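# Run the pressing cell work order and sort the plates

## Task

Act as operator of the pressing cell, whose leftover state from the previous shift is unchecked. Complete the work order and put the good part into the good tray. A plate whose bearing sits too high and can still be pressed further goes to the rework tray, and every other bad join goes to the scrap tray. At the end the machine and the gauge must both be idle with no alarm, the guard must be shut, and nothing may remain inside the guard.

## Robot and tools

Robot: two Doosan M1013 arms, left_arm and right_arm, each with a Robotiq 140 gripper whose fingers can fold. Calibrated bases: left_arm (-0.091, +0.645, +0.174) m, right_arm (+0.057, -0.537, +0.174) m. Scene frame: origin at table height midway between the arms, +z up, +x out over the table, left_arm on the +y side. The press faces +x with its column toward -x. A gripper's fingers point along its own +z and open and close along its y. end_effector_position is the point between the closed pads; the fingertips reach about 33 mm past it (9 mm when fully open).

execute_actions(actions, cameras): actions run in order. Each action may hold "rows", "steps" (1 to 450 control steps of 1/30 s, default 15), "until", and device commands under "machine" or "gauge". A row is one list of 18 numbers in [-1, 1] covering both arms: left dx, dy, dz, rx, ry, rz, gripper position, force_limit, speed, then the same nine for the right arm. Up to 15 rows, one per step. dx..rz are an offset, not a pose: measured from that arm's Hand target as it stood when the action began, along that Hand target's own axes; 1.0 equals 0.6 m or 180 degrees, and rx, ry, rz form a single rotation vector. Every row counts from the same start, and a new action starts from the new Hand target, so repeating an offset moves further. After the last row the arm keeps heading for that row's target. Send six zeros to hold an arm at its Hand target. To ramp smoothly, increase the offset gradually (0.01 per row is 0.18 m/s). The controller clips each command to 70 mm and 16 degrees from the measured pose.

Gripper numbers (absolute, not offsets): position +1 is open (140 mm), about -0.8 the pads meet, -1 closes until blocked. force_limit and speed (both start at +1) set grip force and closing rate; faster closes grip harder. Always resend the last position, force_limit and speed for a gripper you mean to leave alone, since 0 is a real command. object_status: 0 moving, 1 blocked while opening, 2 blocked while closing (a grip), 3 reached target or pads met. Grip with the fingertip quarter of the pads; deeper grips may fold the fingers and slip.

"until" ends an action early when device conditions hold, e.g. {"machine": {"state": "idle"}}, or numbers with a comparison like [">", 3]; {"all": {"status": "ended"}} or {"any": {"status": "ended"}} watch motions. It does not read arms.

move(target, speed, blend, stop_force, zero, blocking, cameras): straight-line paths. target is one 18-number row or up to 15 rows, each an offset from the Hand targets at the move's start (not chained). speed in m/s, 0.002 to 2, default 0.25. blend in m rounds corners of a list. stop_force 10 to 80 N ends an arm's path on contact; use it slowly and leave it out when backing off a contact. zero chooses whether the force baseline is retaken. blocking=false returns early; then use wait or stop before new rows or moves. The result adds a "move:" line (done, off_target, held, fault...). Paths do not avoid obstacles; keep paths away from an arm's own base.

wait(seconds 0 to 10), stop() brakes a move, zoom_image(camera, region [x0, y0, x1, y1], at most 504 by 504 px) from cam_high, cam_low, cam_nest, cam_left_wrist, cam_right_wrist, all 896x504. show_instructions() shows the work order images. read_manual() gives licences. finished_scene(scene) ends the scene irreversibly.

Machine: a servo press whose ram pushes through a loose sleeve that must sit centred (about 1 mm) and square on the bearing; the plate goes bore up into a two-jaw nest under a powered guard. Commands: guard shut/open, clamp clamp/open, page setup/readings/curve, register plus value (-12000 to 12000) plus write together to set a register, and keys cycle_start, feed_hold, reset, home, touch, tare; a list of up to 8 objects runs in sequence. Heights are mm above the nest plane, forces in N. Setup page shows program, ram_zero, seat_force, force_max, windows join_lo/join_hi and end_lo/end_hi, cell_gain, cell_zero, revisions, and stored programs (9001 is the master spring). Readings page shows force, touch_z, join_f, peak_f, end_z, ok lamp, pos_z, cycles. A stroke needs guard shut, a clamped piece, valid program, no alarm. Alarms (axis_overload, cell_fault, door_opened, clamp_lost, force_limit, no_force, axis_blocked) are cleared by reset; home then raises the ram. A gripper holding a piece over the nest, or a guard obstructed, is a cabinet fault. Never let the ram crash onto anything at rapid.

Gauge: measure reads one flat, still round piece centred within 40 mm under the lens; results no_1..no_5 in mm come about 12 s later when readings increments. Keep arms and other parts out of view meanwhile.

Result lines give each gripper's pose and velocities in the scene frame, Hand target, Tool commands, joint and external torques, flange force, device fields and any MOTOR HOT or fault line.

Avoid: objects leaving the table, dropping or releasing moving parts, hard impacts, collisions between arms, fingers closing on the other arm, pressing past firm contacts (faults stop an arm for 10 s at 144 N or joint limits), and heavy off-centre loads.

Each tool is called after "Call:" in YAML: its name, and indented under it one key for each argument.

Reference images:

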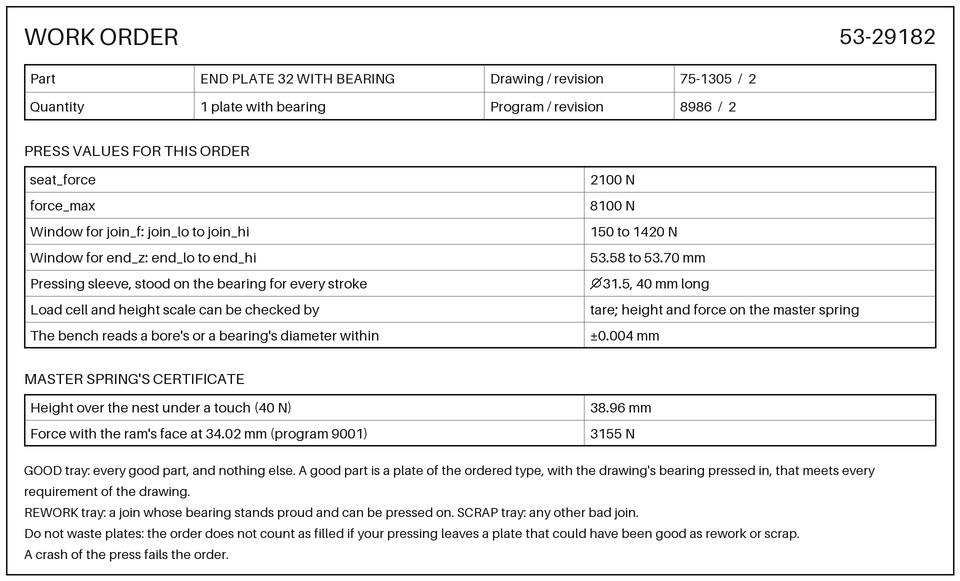

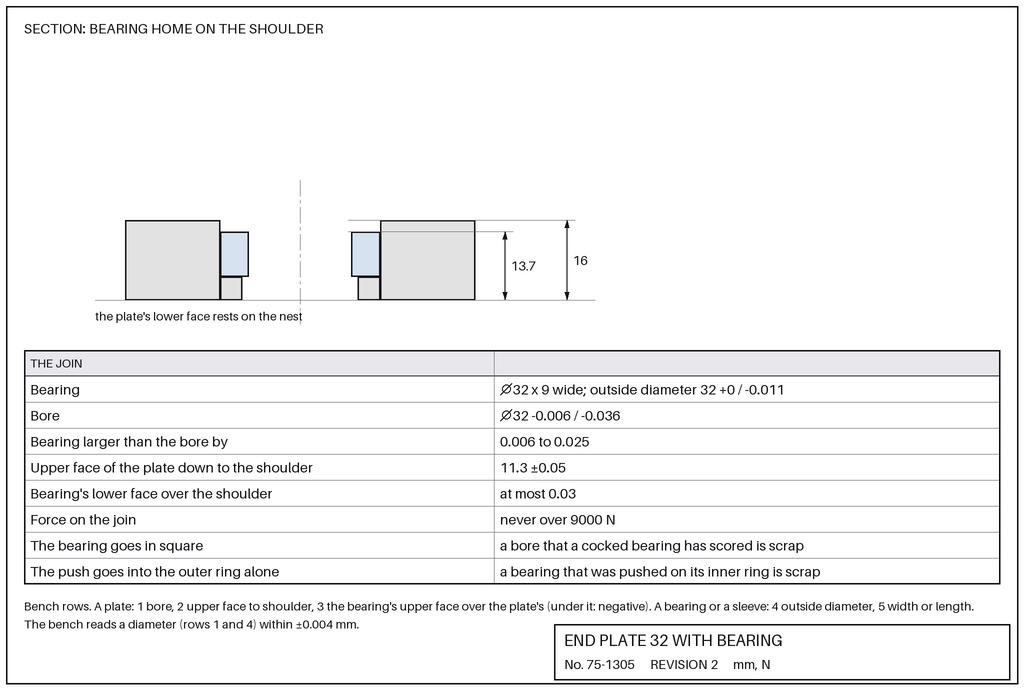

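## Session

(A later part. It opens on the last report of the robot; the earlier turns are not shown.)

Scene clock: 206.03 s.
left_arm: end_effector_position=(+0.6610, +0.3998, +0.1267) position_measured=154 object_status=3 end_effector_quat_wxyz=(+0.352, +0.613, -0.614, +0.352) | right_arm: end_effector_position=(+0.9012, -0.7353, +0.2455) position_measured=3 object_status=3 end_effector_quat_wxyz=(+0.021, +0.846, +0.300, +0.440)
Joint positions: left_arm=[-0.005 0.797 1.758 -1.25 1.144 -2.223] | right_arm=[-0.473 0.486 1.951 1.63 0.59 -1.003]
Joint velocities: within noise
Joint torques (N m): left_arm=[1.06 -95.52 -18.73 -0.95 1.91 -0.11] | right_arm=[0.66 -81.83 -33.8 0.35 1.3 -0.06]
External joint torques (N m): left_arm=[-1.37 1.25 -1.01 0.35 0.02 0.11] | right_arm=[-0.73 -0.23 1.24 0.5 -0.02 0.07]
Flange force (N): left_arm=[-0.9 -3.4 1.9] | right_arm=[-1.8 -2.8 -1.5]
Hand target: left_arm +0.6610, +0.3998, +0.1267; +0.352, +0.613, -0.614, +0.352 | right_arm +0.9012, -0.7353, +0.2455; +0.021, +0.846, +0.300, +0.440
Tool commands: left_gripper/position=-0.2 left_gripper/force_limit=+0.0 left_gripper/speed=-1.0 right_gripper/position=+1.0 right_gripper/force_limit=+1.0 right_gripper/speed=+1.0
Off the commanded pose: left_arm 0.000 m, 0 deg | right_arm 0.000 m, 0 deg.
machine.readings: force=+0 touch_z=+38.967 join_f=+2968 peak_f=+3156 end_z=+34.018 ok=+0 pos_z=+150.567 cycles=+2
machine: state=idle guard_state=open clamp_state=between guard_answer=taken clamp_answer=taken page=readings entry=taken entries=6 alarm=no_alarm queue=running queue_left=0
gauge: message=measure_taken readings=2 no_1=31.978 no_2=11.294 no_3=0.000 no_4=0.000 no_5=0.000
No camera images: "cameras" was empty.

Call:
move:
  target: [-0.059,0.0008,0.1434,0,0.0012,0,-0.2,0,-1,0,0,0,0,0,0,1,1,1]
  speed: 0.1
  cameras: ["cam_left_wrist"]

Call:
execute_actions:
  actions:
    - {"rows":[[0,0,0,0,0,0,-1,0,-1,0,0,0,0,0,0,1,1,1]],"steps":40}
  cameras: ["cam_left_wrist","cam_nest"]

Scene clock: 207.83 s.
left_arm: end_effector_position=(+0.6605, +0.3434, +0.0529) position_measured=154 object_status=3 end_effector_quat_wxyz=(+0.353, +0.612, -0.613, +0.353) | right_arm: end_effector_position=(+0.9012, -0.7353, +0.2455) position_measured=3 object_status=3 end_effector_quat_wxyz=(+0.021, +0.846, +0.300, +0.440)
Joint positions: left_arm=[-0.079 0.901 1.747 -1.355 1.086 -2.134] | right_arm=[-0.473 0.486 1.951 1.63 0.59 -1.003]
Joint velocities: within noise
Joint torques (N m): left_arm=[1.31 -98.62 -14.72 -1.24 2 -0.07] | right_arm=[0.52 -81.96 -33.79 0.36 1.28 -0.04]
External joint torques (N m): left_arm=[-0.99 0.55 -1.62 0.55 0.05 0.07] | right_arm=[-0.48 0.19 1.28 0.48 0 0.06]
Flange force (N): left_arm=[-0.5 -4.3 1.2] | right_arm=[-1.9 -2.8 -0.7]
Hand target: left_arm +0.6605, +0.3433, +0.0528; +0.353, +0.612, -0.613, +0.353 | right_arm +0.9012, -0.7353, +0.2455; +0.021, +0.846, +0.300, +0.440
Off the commanded pose: left_arm 0.000 m, 0 deg | right_arm 0.000 m, 0 deg.
machine.readings: force=+0 touch_z=+38.967 join_f=+2968 peak_f=+3156 end_z=+34.018 ok=+0 pos_z=+150.567 cycles=+2
machine: state=idle guard_state=open clamp_state=clamped guard_answer=taken clamp_answer=taken page=readings entry=taken entries=6 alarm=no_alarm queue=done queue_left=0
gauge: message=measure_taken readings=2 no_1=31.978 no_2=11.294 no_3=0.000 no_4=0.000 no_5=0.000
move: done
camera_calibration:
cam_left_wrist: T_world_to_cam=[[-0.999957, 0.00929635, -0.000139643, 0.662256], [0.00729572, 0.775273, -0.631584, -0.235929], [-0.00576317, -0.631558, -0.775307, 0.408008], [0, 0, 0, 1]] pos_world=[0.6663, 0.434433, 0.167415]
Images, in order (width x height): cam_left_wrist 896x504.

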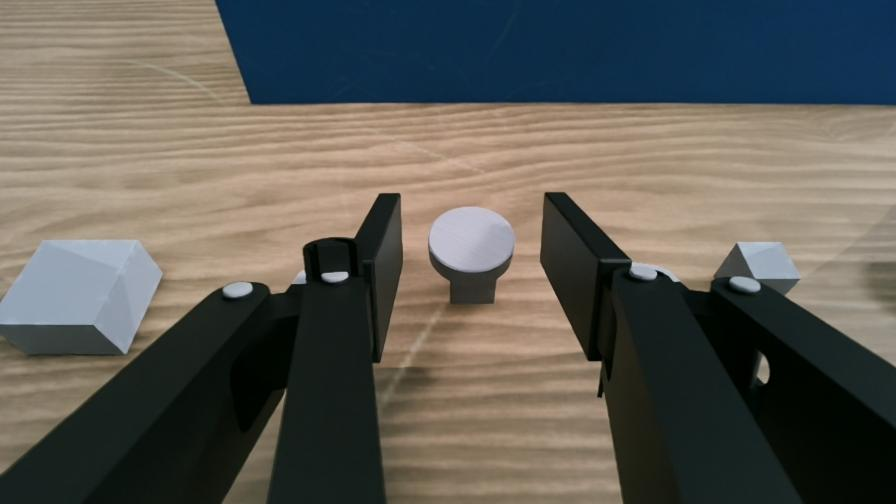

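Scene clock: 209.37 s.
left_arm: end_effector_position=(+0.6605, +0.3433, +0.0528) position_measured=187 object_status=2 end_effector_quat_wxyz=(+0.353, +0.612, -0.613, +0.353) | right_arm: end_effector_position=(+0.9012, -0.7353, +0.2455) position_measured=3 object_status=3 end_effector_quat_wxyz=(+0.021, +0.846, +0.300, +0.440)
Joint positions: left_arm=[-0.079 0.901 1.746 -1.355 1.086 -2.134] | right_arm=[-0.473 0.486 1.951 1.63 0.59 -1.003]
Joint velocities: within noise
Joint torques (N m): left_arm=[-0.74 -95.23 -14.1 -0.61 1.03 -0.13] | right_arm=[0.35 -82.01 -33.75 0.34 1.26 -0.02]
External joint torques (N m): left_arm=[0.64 -2.65 -2.17 -0.11 1.03 0.13] | right_arm=[-0.25 -0.68 1.07 0.5 0.03 0.03]
Flange force (N): left_arm=[2.1 -2.9 -2.7] | right_arm=[-1.0 -3.1 -1.6]
Hand target: left_arm +0.6605, +0.3433, +0.0528; +0.353, +0.612, -0.613, +0.353 | right_arm +0.9012, -0.7353, +0.2455; +0.021, +0.846, +0.300, +0.440
Off the commanded pose: left_arm 0.000 m, 0 deg | right_arm 0.000 m, 0 deg.
machine.readings: force=+0 touch_z=+38.967 join_f=+2968 peak_f=+3156 end_z=+34.018 ok=+0 pos_z=+150.567 cycles=+2
machine: state=idle guard_state=open clamp_state=clamped guard_answer=taken clamp_answer=taken page=readings entry=taken entries=6 alarm=no_alarm queue=done queue_left=0
gauge: message=measure_taken readings=2 no_1=31.978 no_2=11.294 no_3=0.000 no_4=0.000 no_5=0.000
camera_calibration:
cam_left_wrist: T_world_to_cam=[[-0.999957, 0.00929635, -0.000139643, 0.662257], [0.00729572, 0.775273, -0.631584, -0.235978], [-0.00576317, -0.631558, -0.775307, 0.40779], [0, 0, 0, 1]] pos_world=[0.6663, 0.434333, 0.167215]
Images, in order (width x height): cam_nest 896x504, cam_left_wrist 896x504.

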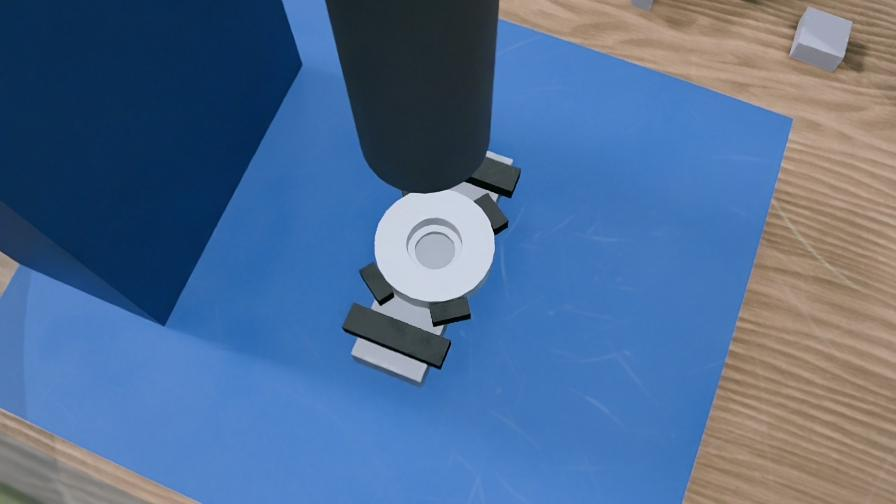

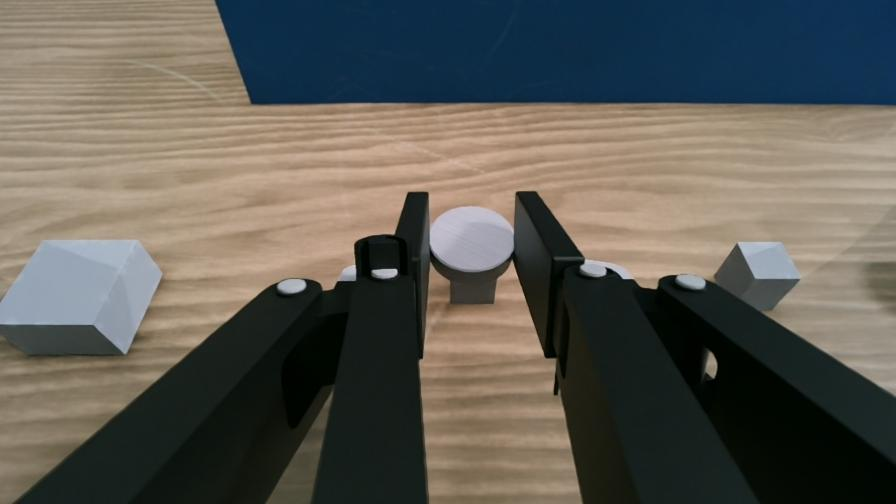

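Call:
move:
  target:
    - [0.0722,0,-0.0417,0,0,0,-1,0,-1,0,0,0,0,0,0,1,1,1]
    - [0.1026,-0.0992,-0.4763,0,0,0,-1,0,-1,0,0,0,0,0,0,1,1,1]
    - [-0.2318,-0.4,-0.6253,0.433,0,-0.25,-1,0,-1,0,0,0,0,0,0,1,1,1]
  speed: [0.1,0.25,0.25]
  blend: [0.02,0.04,0]
  cameras: ["cam_left_wrist"]

Call:
move:
  target: [-0.0823,0,0.0475,0,0,0,-1,0,-1,0,0,0,0,0,0,1,1,1]
  speed: 0.1
  cameras: ["cam_left_wrist"]

Call:
move:
  target: [-0.022,0,0.0127,0,0,0,-1,0,-1,0,0,0,0,0,0,1,1,1]
  speed: 0.006
  stop_force: 10
  cameras: ["cam_left_wrist"]

Scene clock: 216.73 s.
left_arm: end_effector_position=(+0.9011, +0.7374, +0.1204) position_measured=187 object_status=2 end_effector_quat_wxyz=(+0.000, +0.866, -0.001, +0.500) | right_arm: end_effector_position=(+0.9012, -0.7353, +0.2455) position_measured=3 object_status=3 end_effector_quat_wxyz=(+0.021, +0.846, +0.300, +0.440)
Joint positions: left_arm=[0.068 0.77 1.852 -2.998 0.531 -1.653] | right_arm=[-0.473 0.486 1.951 1.63 0.59 -1.003]
Joint velocities: within noise
Joint torques (N m): left_arm=[1.07 -96.61 -21.64 -2.83 2.46 -0.15] | right_arm=[0.55 -81.91 -33.72 0.35 1.3 -0.04]
External joint torques (N m): left_arm=[-1.09 1.32 -1.06 0.62 -0.04 0.15] | right_arm=[-0.44 -0.82 1.04 0.5 -0.01 0.05]
Flange force (N): left_arm=[0.2 -0.2 4.0] | right_arm=[-1.0 -3.0 -1.9]
Hand target: left_arm +0.9011, +0.7374, +0.1203; +0.000, +0.866, -0.001, +0.500 | right_arm +0.9012, -0.7353, +0.2455; +0.021, +0.846, +0.300, +0.440
Off the commanded pose: left_arm 0.000 m, 0 deg | right_arm 0.000 m, 0 deg.
machine.readings: force=+0 touch_z=+38.967 join_f=+2968 peak_f=+3156 end_z=+34.018 ok=+0 pos_z=+150.567 cycles=+2
machine: state=idle guard_state=open clamp_state=clamped guard_answer=taken clamp_answer=taken page=readings entry=taken entries=6 alarm=no_alarm queue=done queue_left=0
gauge: message=measure_taken readings=2 no_1=31.978 no_2=11.294 no_3=0.000 no_4=0.000 no_5=0.000
move: done
camera_calibration:
cam_left_wrist: T_world_to_cam=[[-0.00940969, -0.999956, 0.000144409, 0.750755], [-0.774512, 0.00719689, -0.632519, 0.770361], [0.63249, -0.00606365, -0.774545, -0.325928], [0, 0, 0, 1]] pos_world=[0.809864, 0.743201, 0.234714]
Images, in order (width x height): cam_left_wrist 896x504.

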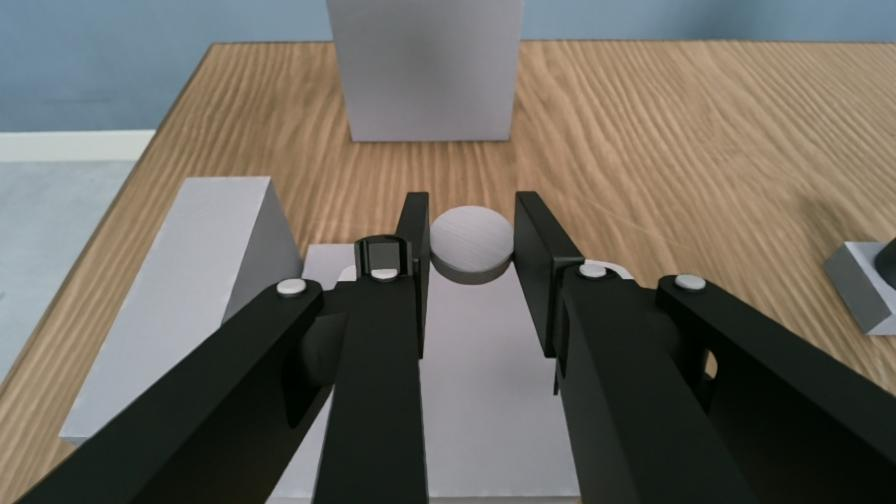

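Scene clock: 217.73 s.
left_arm: end_effector_position=(+0.9011, +0.7374, +0.0634) position_measured=187 object_status=2 end_effector_quat_wxyz=(+0.000, +0.866, -0.001, +0.500) | right_arm: end_effector_position=(+0.9012, -0.7353, +0.2455) position_measured=3 object_status=3 end_effector_quat_wxyz=(+0.021, +0.846, +0.300, +0.440)
Joint positions: left_arm=[0.068 0.855 1.84 -3.013 0.603 -1.634] | right_arm=[-0.473 0.486 1.951 1.63 0.59 -1.003]
Joint velocities: within noise
Joint torques (N m): left_arm=[1.2 -99.45 -18.83 -2.4 2.59 -0.16] | right_arm=[0.57 -81.92 -33.69 0.34 1.24 0.01]
External joint torques (N m): left_arm=[-1.11 0.61 -1.2 0.47 -0.17 0.15] | right_arm=[-0.52 -0.03 1.27 0.5 0.03 0.01]
Flange force (N): left_arm=[0.8 0.3 3.4] | right_arm=[-1.9 -3.0 -1.0]
Hand target: left_arm +0.9011, +0.7374, +0.0633; +0.000, +0.866, -0.001, +0.500 | right_arm +0.9012, -0.7353, +0.2455; +0.021, +0.846, +0.300, +0.440
Off the commanded pose: left_arm 0.000 m, 0 deg | right_arm 0.000 m, 0 deg.
machine.readings: force=+0 touch_z=+38.967 join_f=+2968 peak_f=+3156 end_z=+34.018 ok=+0 pos_z=+150.567 cycles=+2
machine: state=idle guard_state=open clamp_state=clamped guard_answer=taken clamp_answer=taken page=readings entry=taken entries=6 alarm=no_alarm queue=done queue_left=0
gauge: message=measure_taken readings=2 no_1=31.978 no_2=11.294 no_3=0.000 no_4=0.000 no_5=0.000
move: done
camera_calibration:
cam_left_wrist: T_world_to_cam=[[-0.00934607, -0.999956, 0.0000672598, 0.750725], [-0.774512, 0.00719642, -0.632518, 0.734308], [0.63249, -0.00596365, -0.774545, -0.370152], [0, 0, 0, 1]] pos_world=[0.809864, 0.743201, 0.177713]
Images, in order (width x height): cam_left_wrist 896x504.

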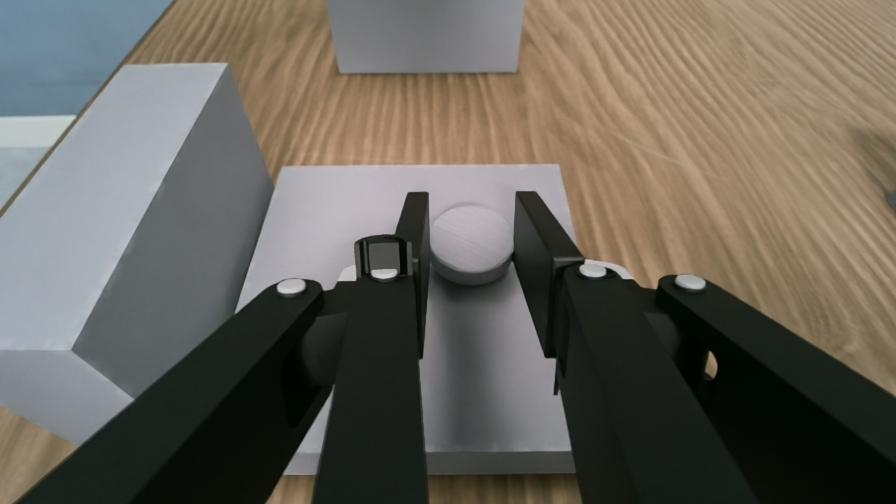

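Scene clock: 219.57 s.
left_arm: end_effector_position=(+0.9013, +0.7374, +0.0564) position_measured=187 object_status=2 end_effector_quat_wxyz=(+0.000, +0.866, -0.001, +0.501) | right_arm: end_effector_position=(+0.9012, -0.7353, +0.2455) position_measured=3 object_status=3 end_effector_quat_wxyz=(+0.021, +0.846, +0.300, +0.440)
Joint positions: left_arm=[0.068 0.866 1.838 -3.015 0.613 -1.632] | right_arm=[-0.473 0.486 1.951 1.63 0.59 -1.003]
Joint velocities: within noise
Joint torques (N m): left_arm=[1 -88.33 -15.92 -2.26 -0.43 -0.02] | right_arm=[0.68 -81.76 -33.69 0.34 1.29 -0.07]
External joint torques (N m): left_arm=[-1.09 -10.76 -3.75 0.38 2.86 0.02] | right_arm=[-0.56 -1.32 0.9 0.51 0 0.08]
Flange force (N): left_arm=[8.5 1.0 -8.9] | right_arm=[-0.6 -2.8 -2.6]
Hand target: left_arm +0.9012, +0.7374, +0.0563; +0.000, +0.866, -0.001, +0.500 (not the last commanded pose) | right_arm +0.9012, -0.7353, +0.2455; +0.021, +0.846, +0.300, +0.440
Off the commanded pose: left_arm 0.008 m, 0 deg | right_arm 0.000 m, 0 deg.
machine.readings: force=+0 touch_z=+38.967 join_f=+2968 peak_f=+3156 end_z=+34.018 ok=+0 pos_z=+150.567 cycles=+2
machine: state=idle guard_state=open clamp_state=clamped guard_answer=taken clamp_answer=taken page=readings entry=taken entries=6 alarm=no_alarm queue=done queue_left=0
gauge: message=measure_taken readings=2 no_1=31.978 no_2=11.294 no_3=0.000 no_4=0.000 no_5=0.000
move: contact (left_arm)
camera_calibration:
cam_left_wrist: T_world_to_cam=[[-0.00940972, -0.999956, 0.000138429, 0.750766], [-0.774106, 0.00719682, -0.633015, 0.729712], [0.632986, -0.00606365, -0.77414, -0.376033], [0, 0, 0, 1]] pos_world=[0.809962, 0.743201, 0.170712]
Images, in order (width x height): cam_left_wrist 896x504.

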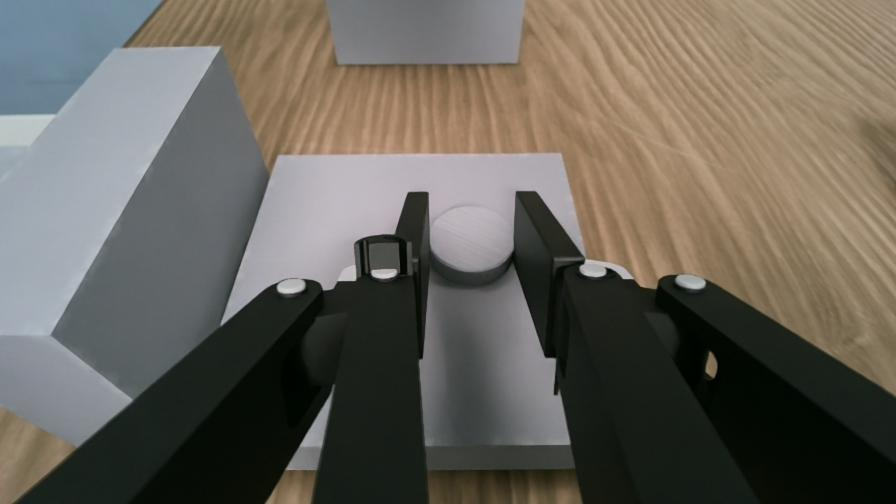

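Call:
execute_actions:
  actions:
    - {"rows":[[0.0006,0,-0.0003,0,0,0,-1,0,-1,0,0,0,0,0,0,1,1,1],[0.0006,0,-0.0003,0,0,0,-0.2,0,0,0,0,0,0,0,0,1,1,1]],"steps":30}
  cameras: []

Call:
move:
  target: [0.02,0.06,-0.4,0,0,0,-0.2,0,0,0,0,0,0,0,0,1,1,1]
  speed: 0.2
  cameras: []

Call:
execute_actions:
  actions:
    - {"gauge":{"measure":true},"steps":390,"until":{"gauge":{"readings":["=",3]}}}
  cameras: ["cam_left_wrist"]

Scene clock: 221.47 s.
left_arm: end_effector_position=(+0.9013, +0.7374, +0.0567) position_measured=154 object_status=3 end_effector_quat_wxyz=(+0.000, +0.866, -0.001, +0.500) | right_arm: end_effector_position=(+0.9012, -0.7353, +0.2455) position_measured=3 object_status=3 end_effector_quat_wxyz=(+0.021, +0.846, +0.300, +0.440)
Joint positions: left_arm=[0.068 0.865 1.838 -3.015 0.612 -1.632] | right_arm=[-0.473 0.486 1.951 1.63 0.59 -1.003]
Joint velocities: within noise
Joint torques (N m): left_arm=[1.12 -99.92 -18.59 -2.31 2.41 -0.08] | right_arm=[0.48 -81.88 -33.68 0.33 1.3 0]
External joint torques (N m): left_arm=[-1.08 0.78 -1.18 0.41 0.02 0.08] | right_arm=[-0.6 -0.42 1.05 0.52 -0.02 0.02]
Flange force (N): left_arm=[0.3 0.3 3.5] | right_arm=[-1.5 -2.8 -1.4]
Hand target: left_arm +0.9012, +0.7374, +0.0567; +0.000, +0.866, -0.001, +0.500 | right_arm +0.9012, -0.7353, +0.2455; +0.021, +0.846, +0.300, +0.440
Off the commanded pose: left_arm 0.000 m, 0 deg | right_arm 0.000 m, 0 deg.
machine.readings: force=+0 touch_z=+38.967 join_f=+2968 peak_f=+3156 end_z=+34.018 ok=+0 pos_z=+150.567 cycles=+2
machine: state=idle guard_state=open clamp_state=clamped guard_answer=taken clamp_answer=taken page=readings entry=taken entries=6 alarm=no_alarm queue=done queue_left=0
gauge: message=measure_taken readings=2 no_1=31.978 no_2=11.294 no_3=0.000 no_4=0.000 no_5=0.000
No camera images: "cameras" was empty.

Scene clock: 223.20 s.
left_arm: end_effector_position=(+0.6993, +0.7017, +0.1868) position_measured=154 object_status=3 end_effector_quat_wxyz=(+0.000, +0.866, -0.001, +0.500) | right_arm: end_effector_position=(+0.9012, -0.7353, +0.2455) position_measured=3 object_status=3 end_effector_quat_wxyz=(+0.021, +0.846, +0.300, +0.440)
Joint positions: left_arm=[0.03 0.497 2.262 -3.077 0.667 -1.598] | right_arm=[-0.473 0.486 1.951 1.63 0.59 -1.003]
Joint velocities: within noise
Joint torques (N m): left_arm=[1.16 -68.59 -17.22 -2.17 2.39 -0.1] | right_arm=[0.49 -81.64 -33.67 0.33 1.28 -0.05]
External joint torques (N m): left_arm=[-0.88 1.13 -0.55 0.52 0.02 0.1] | right_arm=[-0.39 -0.99 1.05 0.51 0 0.06]
Flange force (N): left_arm=[-0.9 0.2 2.7] | right_arm=[-0.8 -3.1 -2.1]
Hand target: left_arm +0.6992, +0.7016, +0.1869; +0.000, +0.866, -0.001, +0.500 | right_arm +0.9012, -0.7353, +0.2455; +0.021, +0.846, +0.300, +0.440
Off the commanded pose: left_arm 0.000 m, 0 deg | right_arm 0.000 m, 0 deg.
machine.readings: force=+0 touch_z=+38.967 join_f=+2968 peak_f=+3156 end_z=+34.018 ok=+0 pos_z=+150.567 cycles=+2
machine: state=idle guard_state=open clamp_state=clamped guard_answer=taken clamp_answer=taken page=readings entry=taken entries=6 alarm=no_alarm queue=done queue_left=0
gauge: message=measure_taken readings=2 no_1=31.978 no_2=11.294 no_3=0.000 no_4=0.000 no_5=0.000
move: done
No camera images: "cameras" was empty.

Scene clock: 235.40 s.
left_arm: end_effector_position=(+0.6992, +0.7016, +0.1869) position_measured=154 object_status=3 end_effector_quat_wxyz=(+0.000, +0.866, -0.001, +0.500) | right_arm: end_effector_position=(+0.9012, -0.7353, +0.2455) position_measured=3 object_status=3 end_effector_quat_wxyz=(+0.021, +0.846, +0.300, +0.440)
Joint positions: left_arm=[0.03 0.497 2.262 -3.077 0.667 -1.598] | right_arm=[-0.473 0.486 1.951 1.63 0.59 -1.003]
Joint velocities: within noise
Joint torques (N m): left_arm=[1.08 -68.4 -16.59 -2.04 2.4 -0.09] | right_arm=[0.45 -81.73 -33.65 0.36 1.27 -0.02]
External joint torques (N m): left_arm=[-0.96 0.77 -1.17 0.4 0.03 0.09] | right_arm=[-0.29 -0.66 0.99 0.48 0.02 0.03]
Flange force (N): left_arm=[0.2 0.6 3.2] | right_arm=[-0.9 -2.9 -1.5]
Hand target: left_arm +0.6992, +0.7016, +0.1869; +0.000, +0.866, -0.001, +0.500 | right_arm +0.9012, -0.7353, +0.2455; +0.021, +0.846, +0.300, +0.440
Tool commands: left_gripper/position=-0.2 left_gripper/force_limit=+0.0 left_gripper/speed=+0.0 right_gripper/position=+1.0 right_gripper/force_limit=+1.0 right_gripper/speed=+1.0
Off the commanded pose: left_arm 0.000 m, 0 deg | right_arm 0.000 m, 0 deg.
machine.readings: force=+0 touch_z=+38.967 join_f=+2968 peak_f=+3156 end_z=+34.018 ok=+0 pos_z=+150.567 cycles=+2
machine: state=idle guard_state=open clamp_state=clamped guard_answer=taken clamp_answer=taken page=readings entry=taken entries=6 alarm=no_alarm queue=done queue_left=0
gauge: message=measure_taken readings=3 no_1=0.000 no_2=0.000 no_3=0.000 no_4=31.992 no_5=8.998
camera_calibration:
cam_left_wrist: T_world_to_cam=[[-0.00934635, -0.999956, 0.0000631265, 0.713033], [-0.774245, 0.00719673, -0.632845, 0.656242], [0.632817, -0.00596367, -0.774278, -0.147288], [0, 0, 0, 1]] pos_world=[0.607963, 0.707401, 0.301212]
Images, in order (width x height): cam_left_wrist 896x504.

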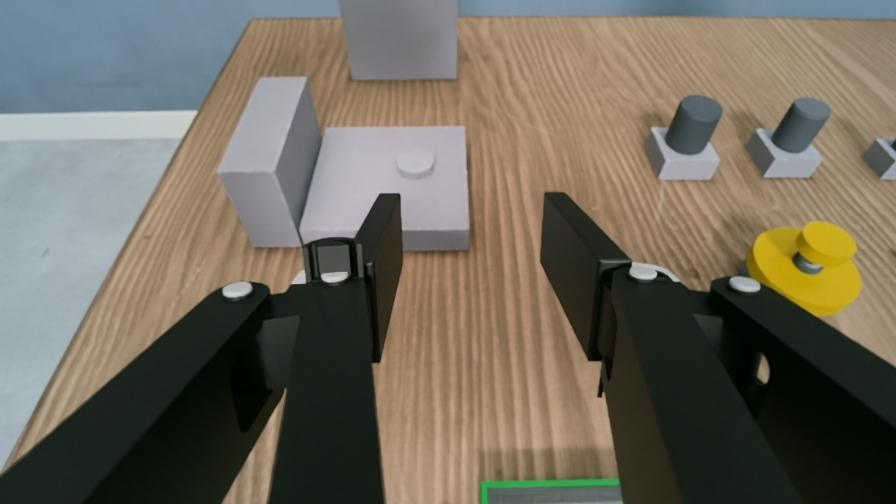

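Call:
move:
  target:
    - [-0.0175,-0.0597,0.2427,0,0,0,-0.2,0,0,0,0,0,0,0,0,1,1,1]
    - [-0.0186,-0.0597,0.3997,0,0,0,-0.2,0,0,0,0,0,0,0,0,1,1,1]
  speed: [0.2,0.1]
  blend: [0.02,0]
  cameras: ["cam_left_wrist"]

Call:
execute_actions:
  actions:
    - {"rows":[[0,0,0,0,0,0,-1,0,-1,0,0,0,0,0,0,1,1,1]],"steps":40}
  cameras: ["cam_left_wrist"]

Scene clock: 238.37 s.
left_arm: end_effector_position=(+0.9015, +0.7372, +0.0576) position_measured=154 object_status=3 end_effector_quat_wxyz=(+0.000, +0.866, -0.001, +0.500) | right_arm: end_effector_position=(+0.9012, -0.7353, +0.2455) position_measured=3 object_status=3 end_effector_quat_wxyz=(+0.021, +0.846, +0.300, +0.440)
Joint positions: left_arm=[0.068 0.864 1.838 -3.015 0.611 -1.632] | right_arm=[-0.473 0.486 1.951 1.63 0.59 -1.003]
Joint velocities: within noise
Joint torques (N m): left_arm=[1.16 -99.29 -17.46 -2.31 2.48 -0.15] | right_arm=[0.67 -82 -33.81 0.32 1.3 -0.01]
External joint torques (N m): left_arm=[-0.86 0.23 -2.3 0.39 -0.06 0.15] | right_arm=[-0.6 -0.45 1.19 0.53 -0.01 0.02]
Flange force (N): left_arm=[1.8 -0.2 5.0] | right_arm=[-1.6 -3.0 -1.6]
Hand target: left_arm +0.9015, +0.7372, +0.0575; +0.000, +0.866, -0.001, +0.500 | right_arm +0.9012, -0.7353, +0.2455; +0.021, +0.846, +0.300, +0.440
Off the commanded pose: left_arm 0.000 m, 0 deg | right_arm 0.000 m, 0 deg.
machine.readings: force=+0 touch_z=+38.967 join_f=+2968 peak_f=+3156 end_z=+34.018 ok=+0 pos_z=+150.567 cycles=+2
machine: state=idle guard_state=open clamp_state=clamped guard_answer=taken clamp_answer=taken page=readings entry=taken entries=6 alarm=no_alarm queue=done queue_left=0
gauge: message=measure_taken readings=3 no_1=0.000 no_2=0.000 no_3=0.000 no_4=31.992 no_5=8.998
move: done
camera_calibration:
cam_left_wrist: T_world_to_cam=[[-0.00934631, -0.999956, 0.0000624056, 0.750529], [-0.774196, 0.0071967, -0.632905, 0.730682], [0.632877, -0.00596364, -0.774229, -0.375203], [0, 0, 0, 1]] pos_world=[0.810163, 0.743001, 0.171912]
Images, in order (width x height): cam_left_wrist 896x504.

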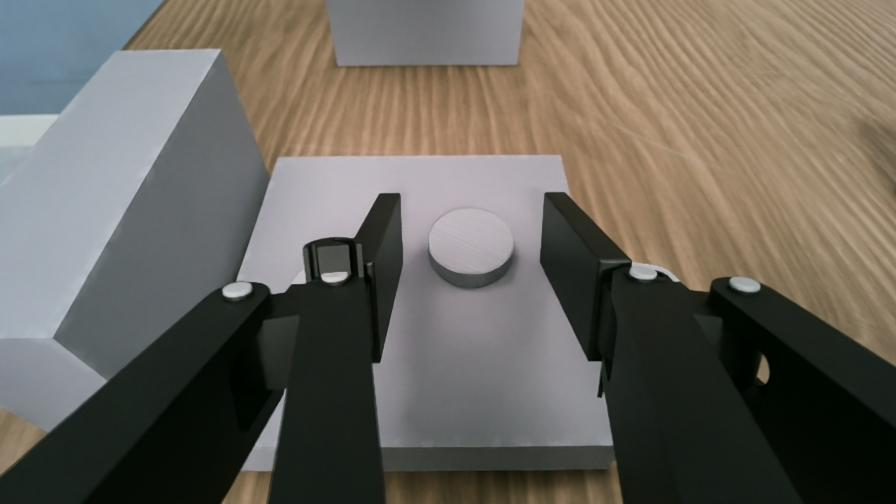

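Scene clock: 239.90 s.
left_arm: end_effector_position=(+0.9015, +0.7372, +0.0575) position_measured=187 object_status=2 end_effector_quat_wxyz=(+0.000, +0.866, -0.001, +0.500) | right_arm: end_effector_position=(+0.9012, -0.7353, +0.2455) position_measured=3 object_status=3 end_effector_quat_wxyz=(+0.021, +0.846, +0.300, +0.440)
Joint positions: left_arm=[0.068 0.864 1.838 -3.015 0.611 -1.632] | right_arm=[-0.473 0.486 1.951 1.63 0.59 -1.003]
Joint velocities: within noise
Joint torques (N m): left_arm=[0.66 -95.39 -18.11 -2.28 1.33 -0.13] | right_arm=[0.62 -81.84 -33.7 0.32 1.24 -0.05]
External joint torques (N m): left_arm=[-0.64 -3.77 -1.72 0.37 1.09 0.13] | right_arm=[-0.53 -0.41 1.17 0.52 0.04 0.06]
Flange force (N): left_arm=[3.1 0.2 -2.4] | right_arm=[-1.5 -2.9 -1.5]
Hand target: left_arm +0.9015, +0.7372, +0.0575; +0.000, +0.866, -0.001, +0.500 | right_arm +0.9012, -0.7353, +0.2455; +0.021, +0.846, +0.300, +0.440
Off the commanded pose: left_arm 0.000 m, 0 deg | right_arm 0.000 m, 0 deg.
machine.readings: force=+0 touch_z=+38.967 join_f=+2968 peak_f=+3156 end_z=+34.018 ok=+0 pos_z=+150.567 cycles=+2
machine: state=idle guard_state=open clamp_state=clamped guard_answer=taken clamp_answer=taken page=readings entry=taken entries=6 alarm=no_alarm queue=done queue_left=0
gauge: message=measure_taken readings=3 no_1=0.000 no_2=0.000 no_3=0.000 no_4=31.992 no_5=8.998
camera_calibration:
cam_left_wrist: T_world_to_cam=[[-0.00934635, -0.999956, 0.0000631265, 0.75053], [-0.774245, 0.00719673, -0.632845, 0.730725], [0.632817, -0.00596367, -0.774278, -0.375287], [0, 0, 0, 1]] pos_world=[0.810263, 0.743001, 0.171812]
Images, in order (width x height): cam_left_wrist 896x504.

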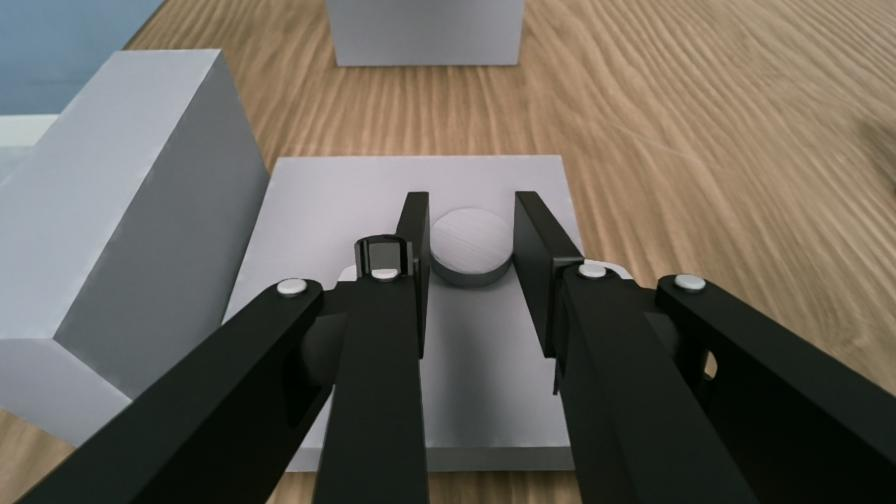

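Call:
move:
  target:
    - [0.0722,0,-0.0417,0,0,0,-1,0,-1,0,0,0,0,0,0,1,1,1]
    - [0.1251,0.2953,-0.4216,-0.433,0,0.25,-1,0,-1,0,0,0,0,0,0,1,1,1]
    - [0.0121,0.6953,-0.5873,-0.433,0,0.25,-1,0,-1,0,0,0,0,0,0,1,1,1]
  speed: [0.1,0.25,0.25]
  blend: [0.02,0.04,0]
  cameras: ["cam_left_wrist"]

Scene clock: 245.83 s.
left_arm: end_effector_position=(+0.5992, +0.3205, +0.2395) position_measured=187 object_status=2 end_effector_quat_wxyz=(+0.353, +0.612, -0.613, +0.353) | right_arm: end_effector_position=(+0.9012, -0.7353, +0.2455) position_measured=3 object_status=3 end_effector_quat_wxyz=(+0.021, +0.846, +0.300, +0.440)
Joint positions: left_arm=[-0.117 0.585 1.884 -1.296 1.108 -2.334] | right_arm=[-0.473 0.486 1.951 1.63 0.59 -1.003]
Joint velocities: within noise
Joint torques (N m): left_arm=[2.88 -81.84 -21.2 -1.16 1.82 -0.04] | right_arm=[0.66 -82.05 -33.92 0.3 1.27 -0.03]
External joint torques (N m): left_arm=[-2.91 1.07 -1.96 0.38 -0.07 0.04] | right_arm=[-0.49 -0.37 1.24 0.54 0.02 0.04]
Flange force (N): left_arm=[1.4 -5.0 4.0] | right_arm=[-1.6 -3.2 -1.4]
Hand target: left_arm +0.5991, +0.3204, +0.2395; +0.353, +0.612, -0.613, +0.353 | right_arm +0.9012, -0.7353, +0.2455; +0.021, +0.846, +0.300, +0.440
Off the commanded pose: left_arm 0.000 m, 0 deg | right_arm 0.000 m, 0 deg.
machine.readings: force=+0 touch_z=+38.967 join_f=+2968 peak_f=+3156 end_z=+34.018 ok=+0 pos_z=+150.567 cycles=+2
machine: state=idle guard_state=open clamp_state=clamped guard_answer=taken clamp_answer=taken page=readings entry=taken entries=6 alarm=no_alarm queue=done queue_left=0
gauge: message=measure_taken readings=3 no_1=0.000 no_2=0.000 no_3=0.000 no_4=31.992 no_5=8.998
move: done
camera_calibration:
cam_left_wrist: T_world_to_cam=[[-0.999956, 0.00933743, -0.000561873, 0.601228], [0.00759426, 0.775273, -0.631581, -0.100197], [-0.00546174, -0.631558, -0.77531, 0.537667], [0, 0, 0, 1]] pos_world=[0.604899, 0.411633, 0.353914]
Images, in order (width x height): cam_left_wrist 896x504.

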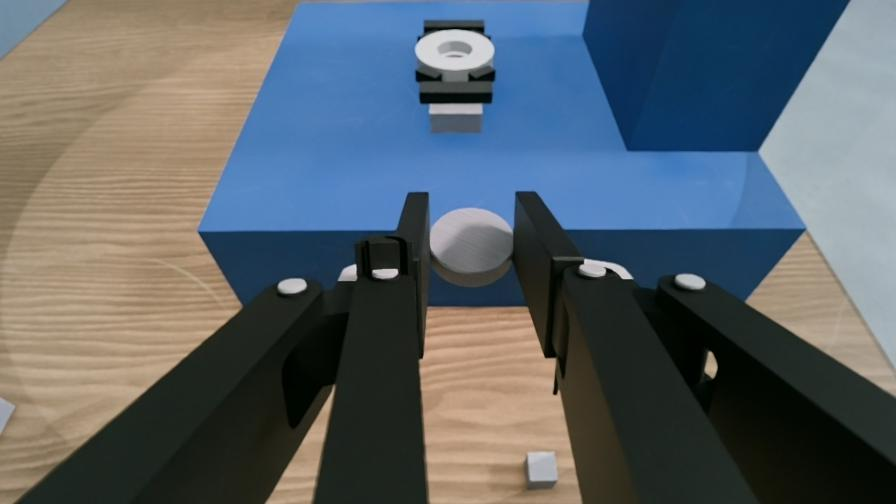

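Call:
move:
  target: [0.1768,-0.0015,0.4712,0,0,0,-1,0,-1,0,0,0,0,0,0,1,1,1]
  speed: 0.15
  cameras: ["cam_left_wrist","cam_nest"]

Call:
zoom_image:
  camera: "cam_nest"
  region: [360, 180, 510, 320]

Scene clock: 248.67 s.
left_arm: end_effector_position=(+0.5997, +0.0227, +0.1899) position_measured=187 object_status=2 end_effector_quat_wxyz=(+0.353, +0.612, -0.613, +0.353) | right_arm: end_effector_position=(+0.9012, -0.7353, +0.2455) position_measured=3 object_status=3 end_effector_quat_wxyz=(+0.021, +0.846, +0.300, +0.440)
Joint positions: left_arm=[-0.51 0.729 1.728 -1.573 0.866 -2.389] | right_arm=[-0.473 0.486 1.951 1.63 0.59 -1.003]
Joint velocities: within noise
Joint torques (N m): left_arm=[-0.94 -95.06 -22.97 -1.89 1.72 -0.32] | right_arm=[0.7 -82.02 -33.7 0.32 1.27 -0.03]
External joint torques (N m): left_arm=[1.48 1.12 -1.34 0.55 -0.07 0.32] | right_arm=[-0.62 0.04 1.23 0.52 0.01 0.05]
Flange force (N): left_arm=[-1.2 -5.0 0.4] | right_arm=[-2.0 -2.8 -1.0]
Hand target: left_arm +0.5997, +0.0226, +0.1898; +0.353, +0.612, -0.613, +0.353 | right_arm +0.9012, -0.7353, +0.2455; +0.021, +0.846, +0.300, +0.440
Off the commanded pose: left_arm 0.000 m, 0 deg | right_arm 0.000 m, 0 deg.
machine.readings: force=+0 touch_z=+38.967 join_f=+2968 peak_f=+3156 end_z=+34.018 ok=+0 pos_z=+150.567 cycles=+2
machine: state=idle guard_state=open clamp_state=clamped guard_answer=taken clamp_answer=taken page=readings entry=taken entries=6 alarm=no_alarm queue=done queue_left=0
gauge: message=measure_taken readings=3 no_1=0.000 no_2=0.000 no_3=0.000 no_4=31.992 no_5=8.998
move: done
camera_calibration:
cam_left_wrist: T_world_to_cam=[[-0.999956, 0.00933743, -0.000561873, 0.604482], [0.00759426, 0.775273, -0.631581, 0.0994268], [-0.00546174, -0.631558, -0.77531, 0.311073], [0, 0, 0, 1]] pos_world=[0.605399, 0.113733, 0.304314]
Images, in order (width x height): cam_nest 896x504, cam_left_wrist 896x504.

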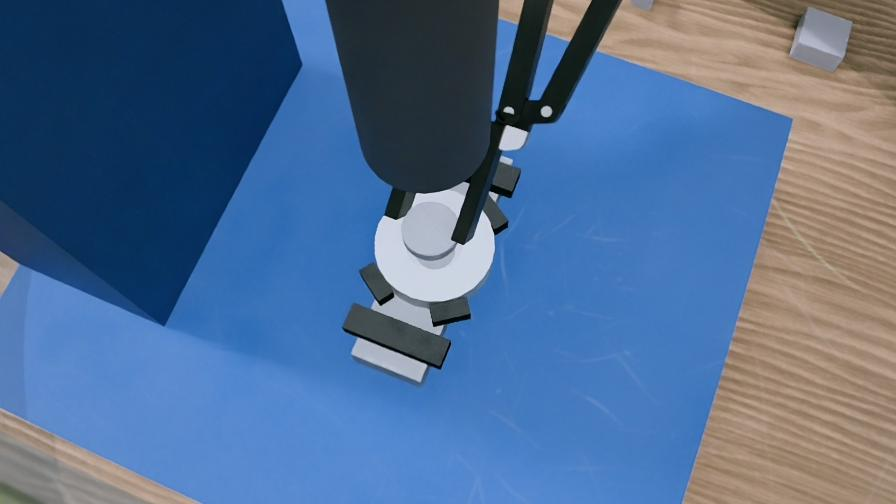

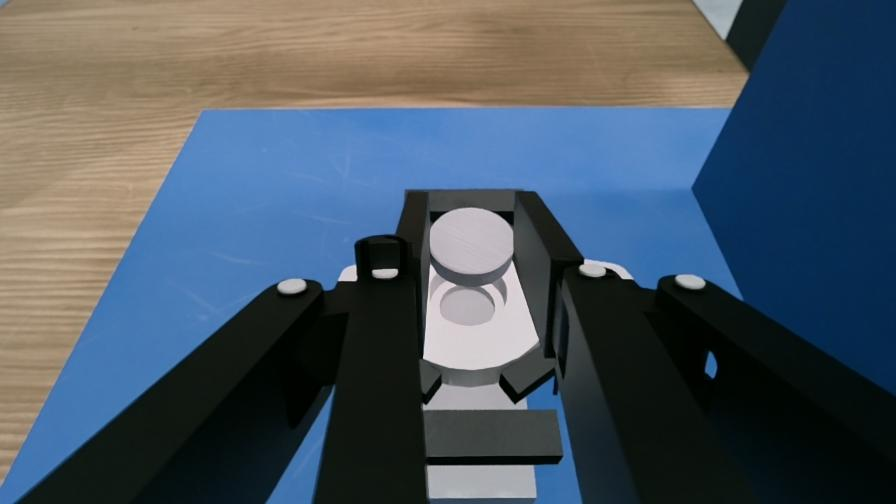

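Scaled by 3.360 from the camera's 896x504 image, which has a finer 1280x720 frame.

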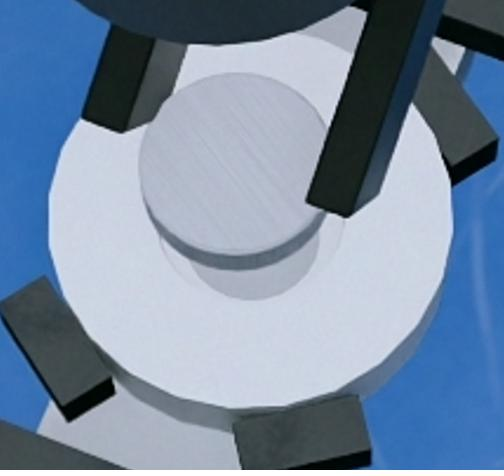

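Call:
move:
  target: [-0.026,0,0.015,0,0,0,-1,0,-1,0,0,0,0,0,0,1,1,1]
  speed: 0.04
  cameras: ["cam_left_wrist","cam_nest"]

Call:
zoom_image:
  camera: "cam_nest"
  region: [360, 180, 510, 320]

Call:
zoom_image:
  camera: "cam_left_wrist"
  region: [400, 180, 550, 390]

Scene clock: 250.10 s.
left_arm: end_effector_position=(+0.5997, +0.0226, +0.1719) position_measured=187 object_status=2 end_effector_quat_wxyz=(+0.353, +0.612, -0.613, +0.353) | right_arm: end_effector_position=(+0.9012, -0.7353, +0.2455) position_measured=3 object_status=3 end_effector_quat_wxyz=(+0.021, +0.846, +0.300, +0.440)
Joint positions: left_arm=[-0.511 0.752 1.729 -1.593 0.867 -2.358] | right_arm=[-0.473 0.486 1.951 1.63 0.59 -1.003]
Joint velocities: within noise
Joint torques (N m): left_arm=[0.99 -93.6 -22.47 -1.91 1.85 -0.22] | right_arm=[0.48 -81.82 -33.65 0.34 1.26 -0.03]
External joint torques (N m): left_arm=[-0.7 -1.42 -1.1 0.54 -0.14 0.22] | right_arm=[-0.37 -0.11 1.3 0.49 0.02 0.05]
Flange force (N): left_arm=[2.3 -0.9 -0.2] | right_arm=[-1.6 -3.1 -1.1]
Hand target: left_arm +0.5997, +0.0226, +0.1718; +0.353, +0.612, -0.613, +0.353 | right_arm +0.9012, -0.7353, +0.2455; +0.021, +0.846, +0.300, +0.440
Off the commanded pose: left_arm 0.000 m, 0 deg | right_arm 0.000 m, 0 deg.
machine.readings: force=+0 touch_z=+38.967 join_f=+2968 peak_f=+3156 end_z=+34.018 ok=+0 pos_z=+150.567 cycles=+2
machine: state=idle guard_state=open clamp_state=clamped guard_answer=taken clamp_answer=taken page=readings entry=taken entries=6 alarm=no_alarm queue=done queue_left=0
gauge: message=measure_taken readings=3 no_1=0.000 no_2=0.000 no_3=0.000 no_4=31.992 no_5=8.998
move: done
camera_calibration:
cam_left_wrist: T_world_to_cam=[[-0.999956, 0.00933695, -0.000561479, 0.604472], [0.00759364, 0.775273, -0.631581, 0.0881994], [-0.00546174, -0.631558, -0.77531, 0.297132], [0, 0, 0, 1]] pos_world=[0.605399, 0.113633, 0.286414]
Images, in order (width x height): cam_nest 896x504, cam_left_wrist 896x504.

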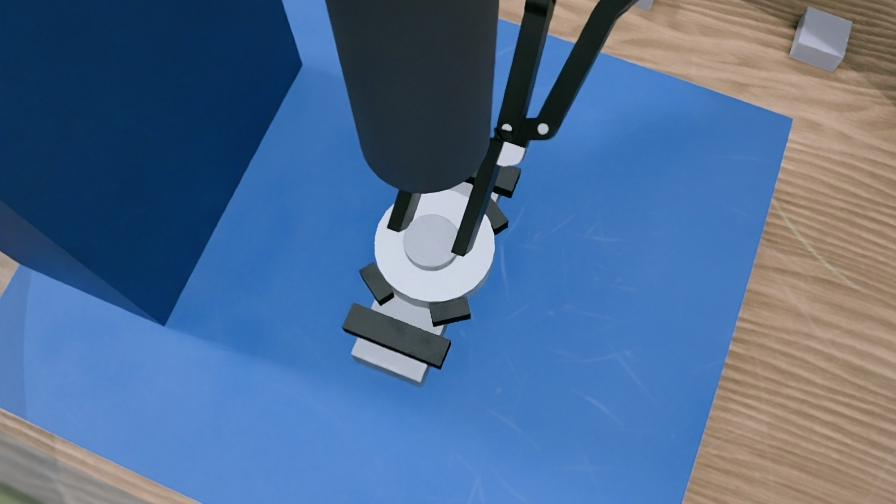

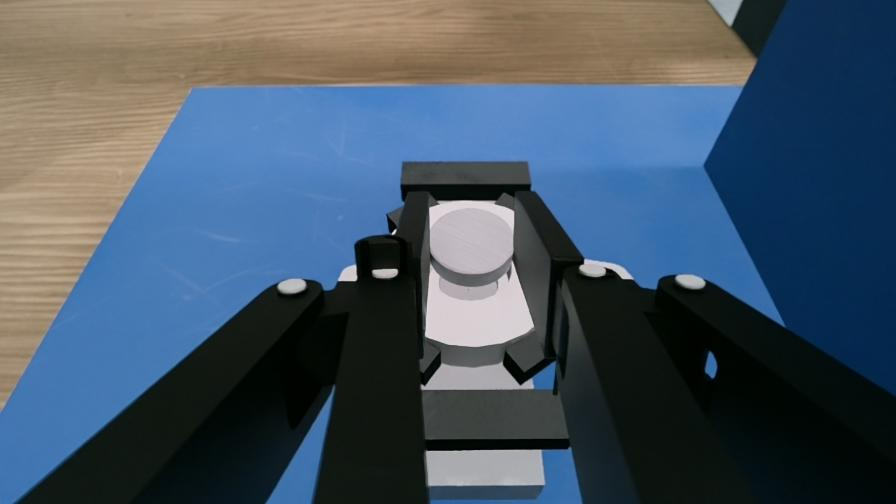

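Scaled by 3.360 from the camera's 896x504 image, which has a finer 1280x720 frame.

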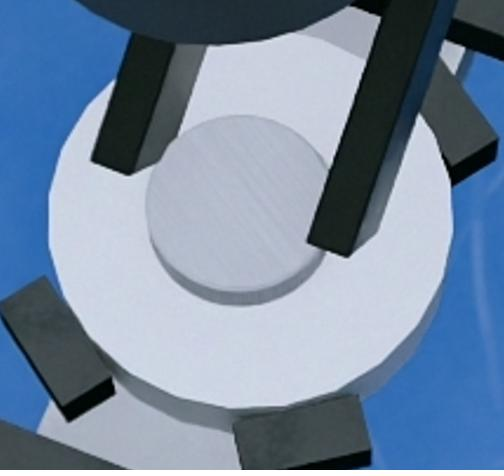

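Scaled by 2.400 from the camera's 896x504 image, which has a finer 1280x720 frame.

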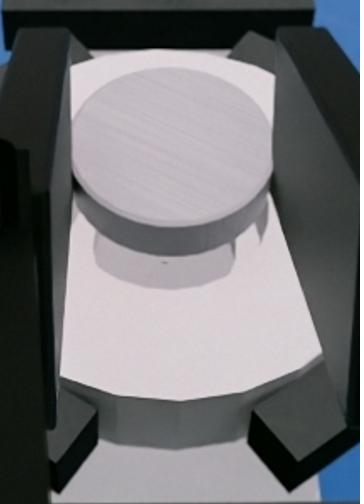

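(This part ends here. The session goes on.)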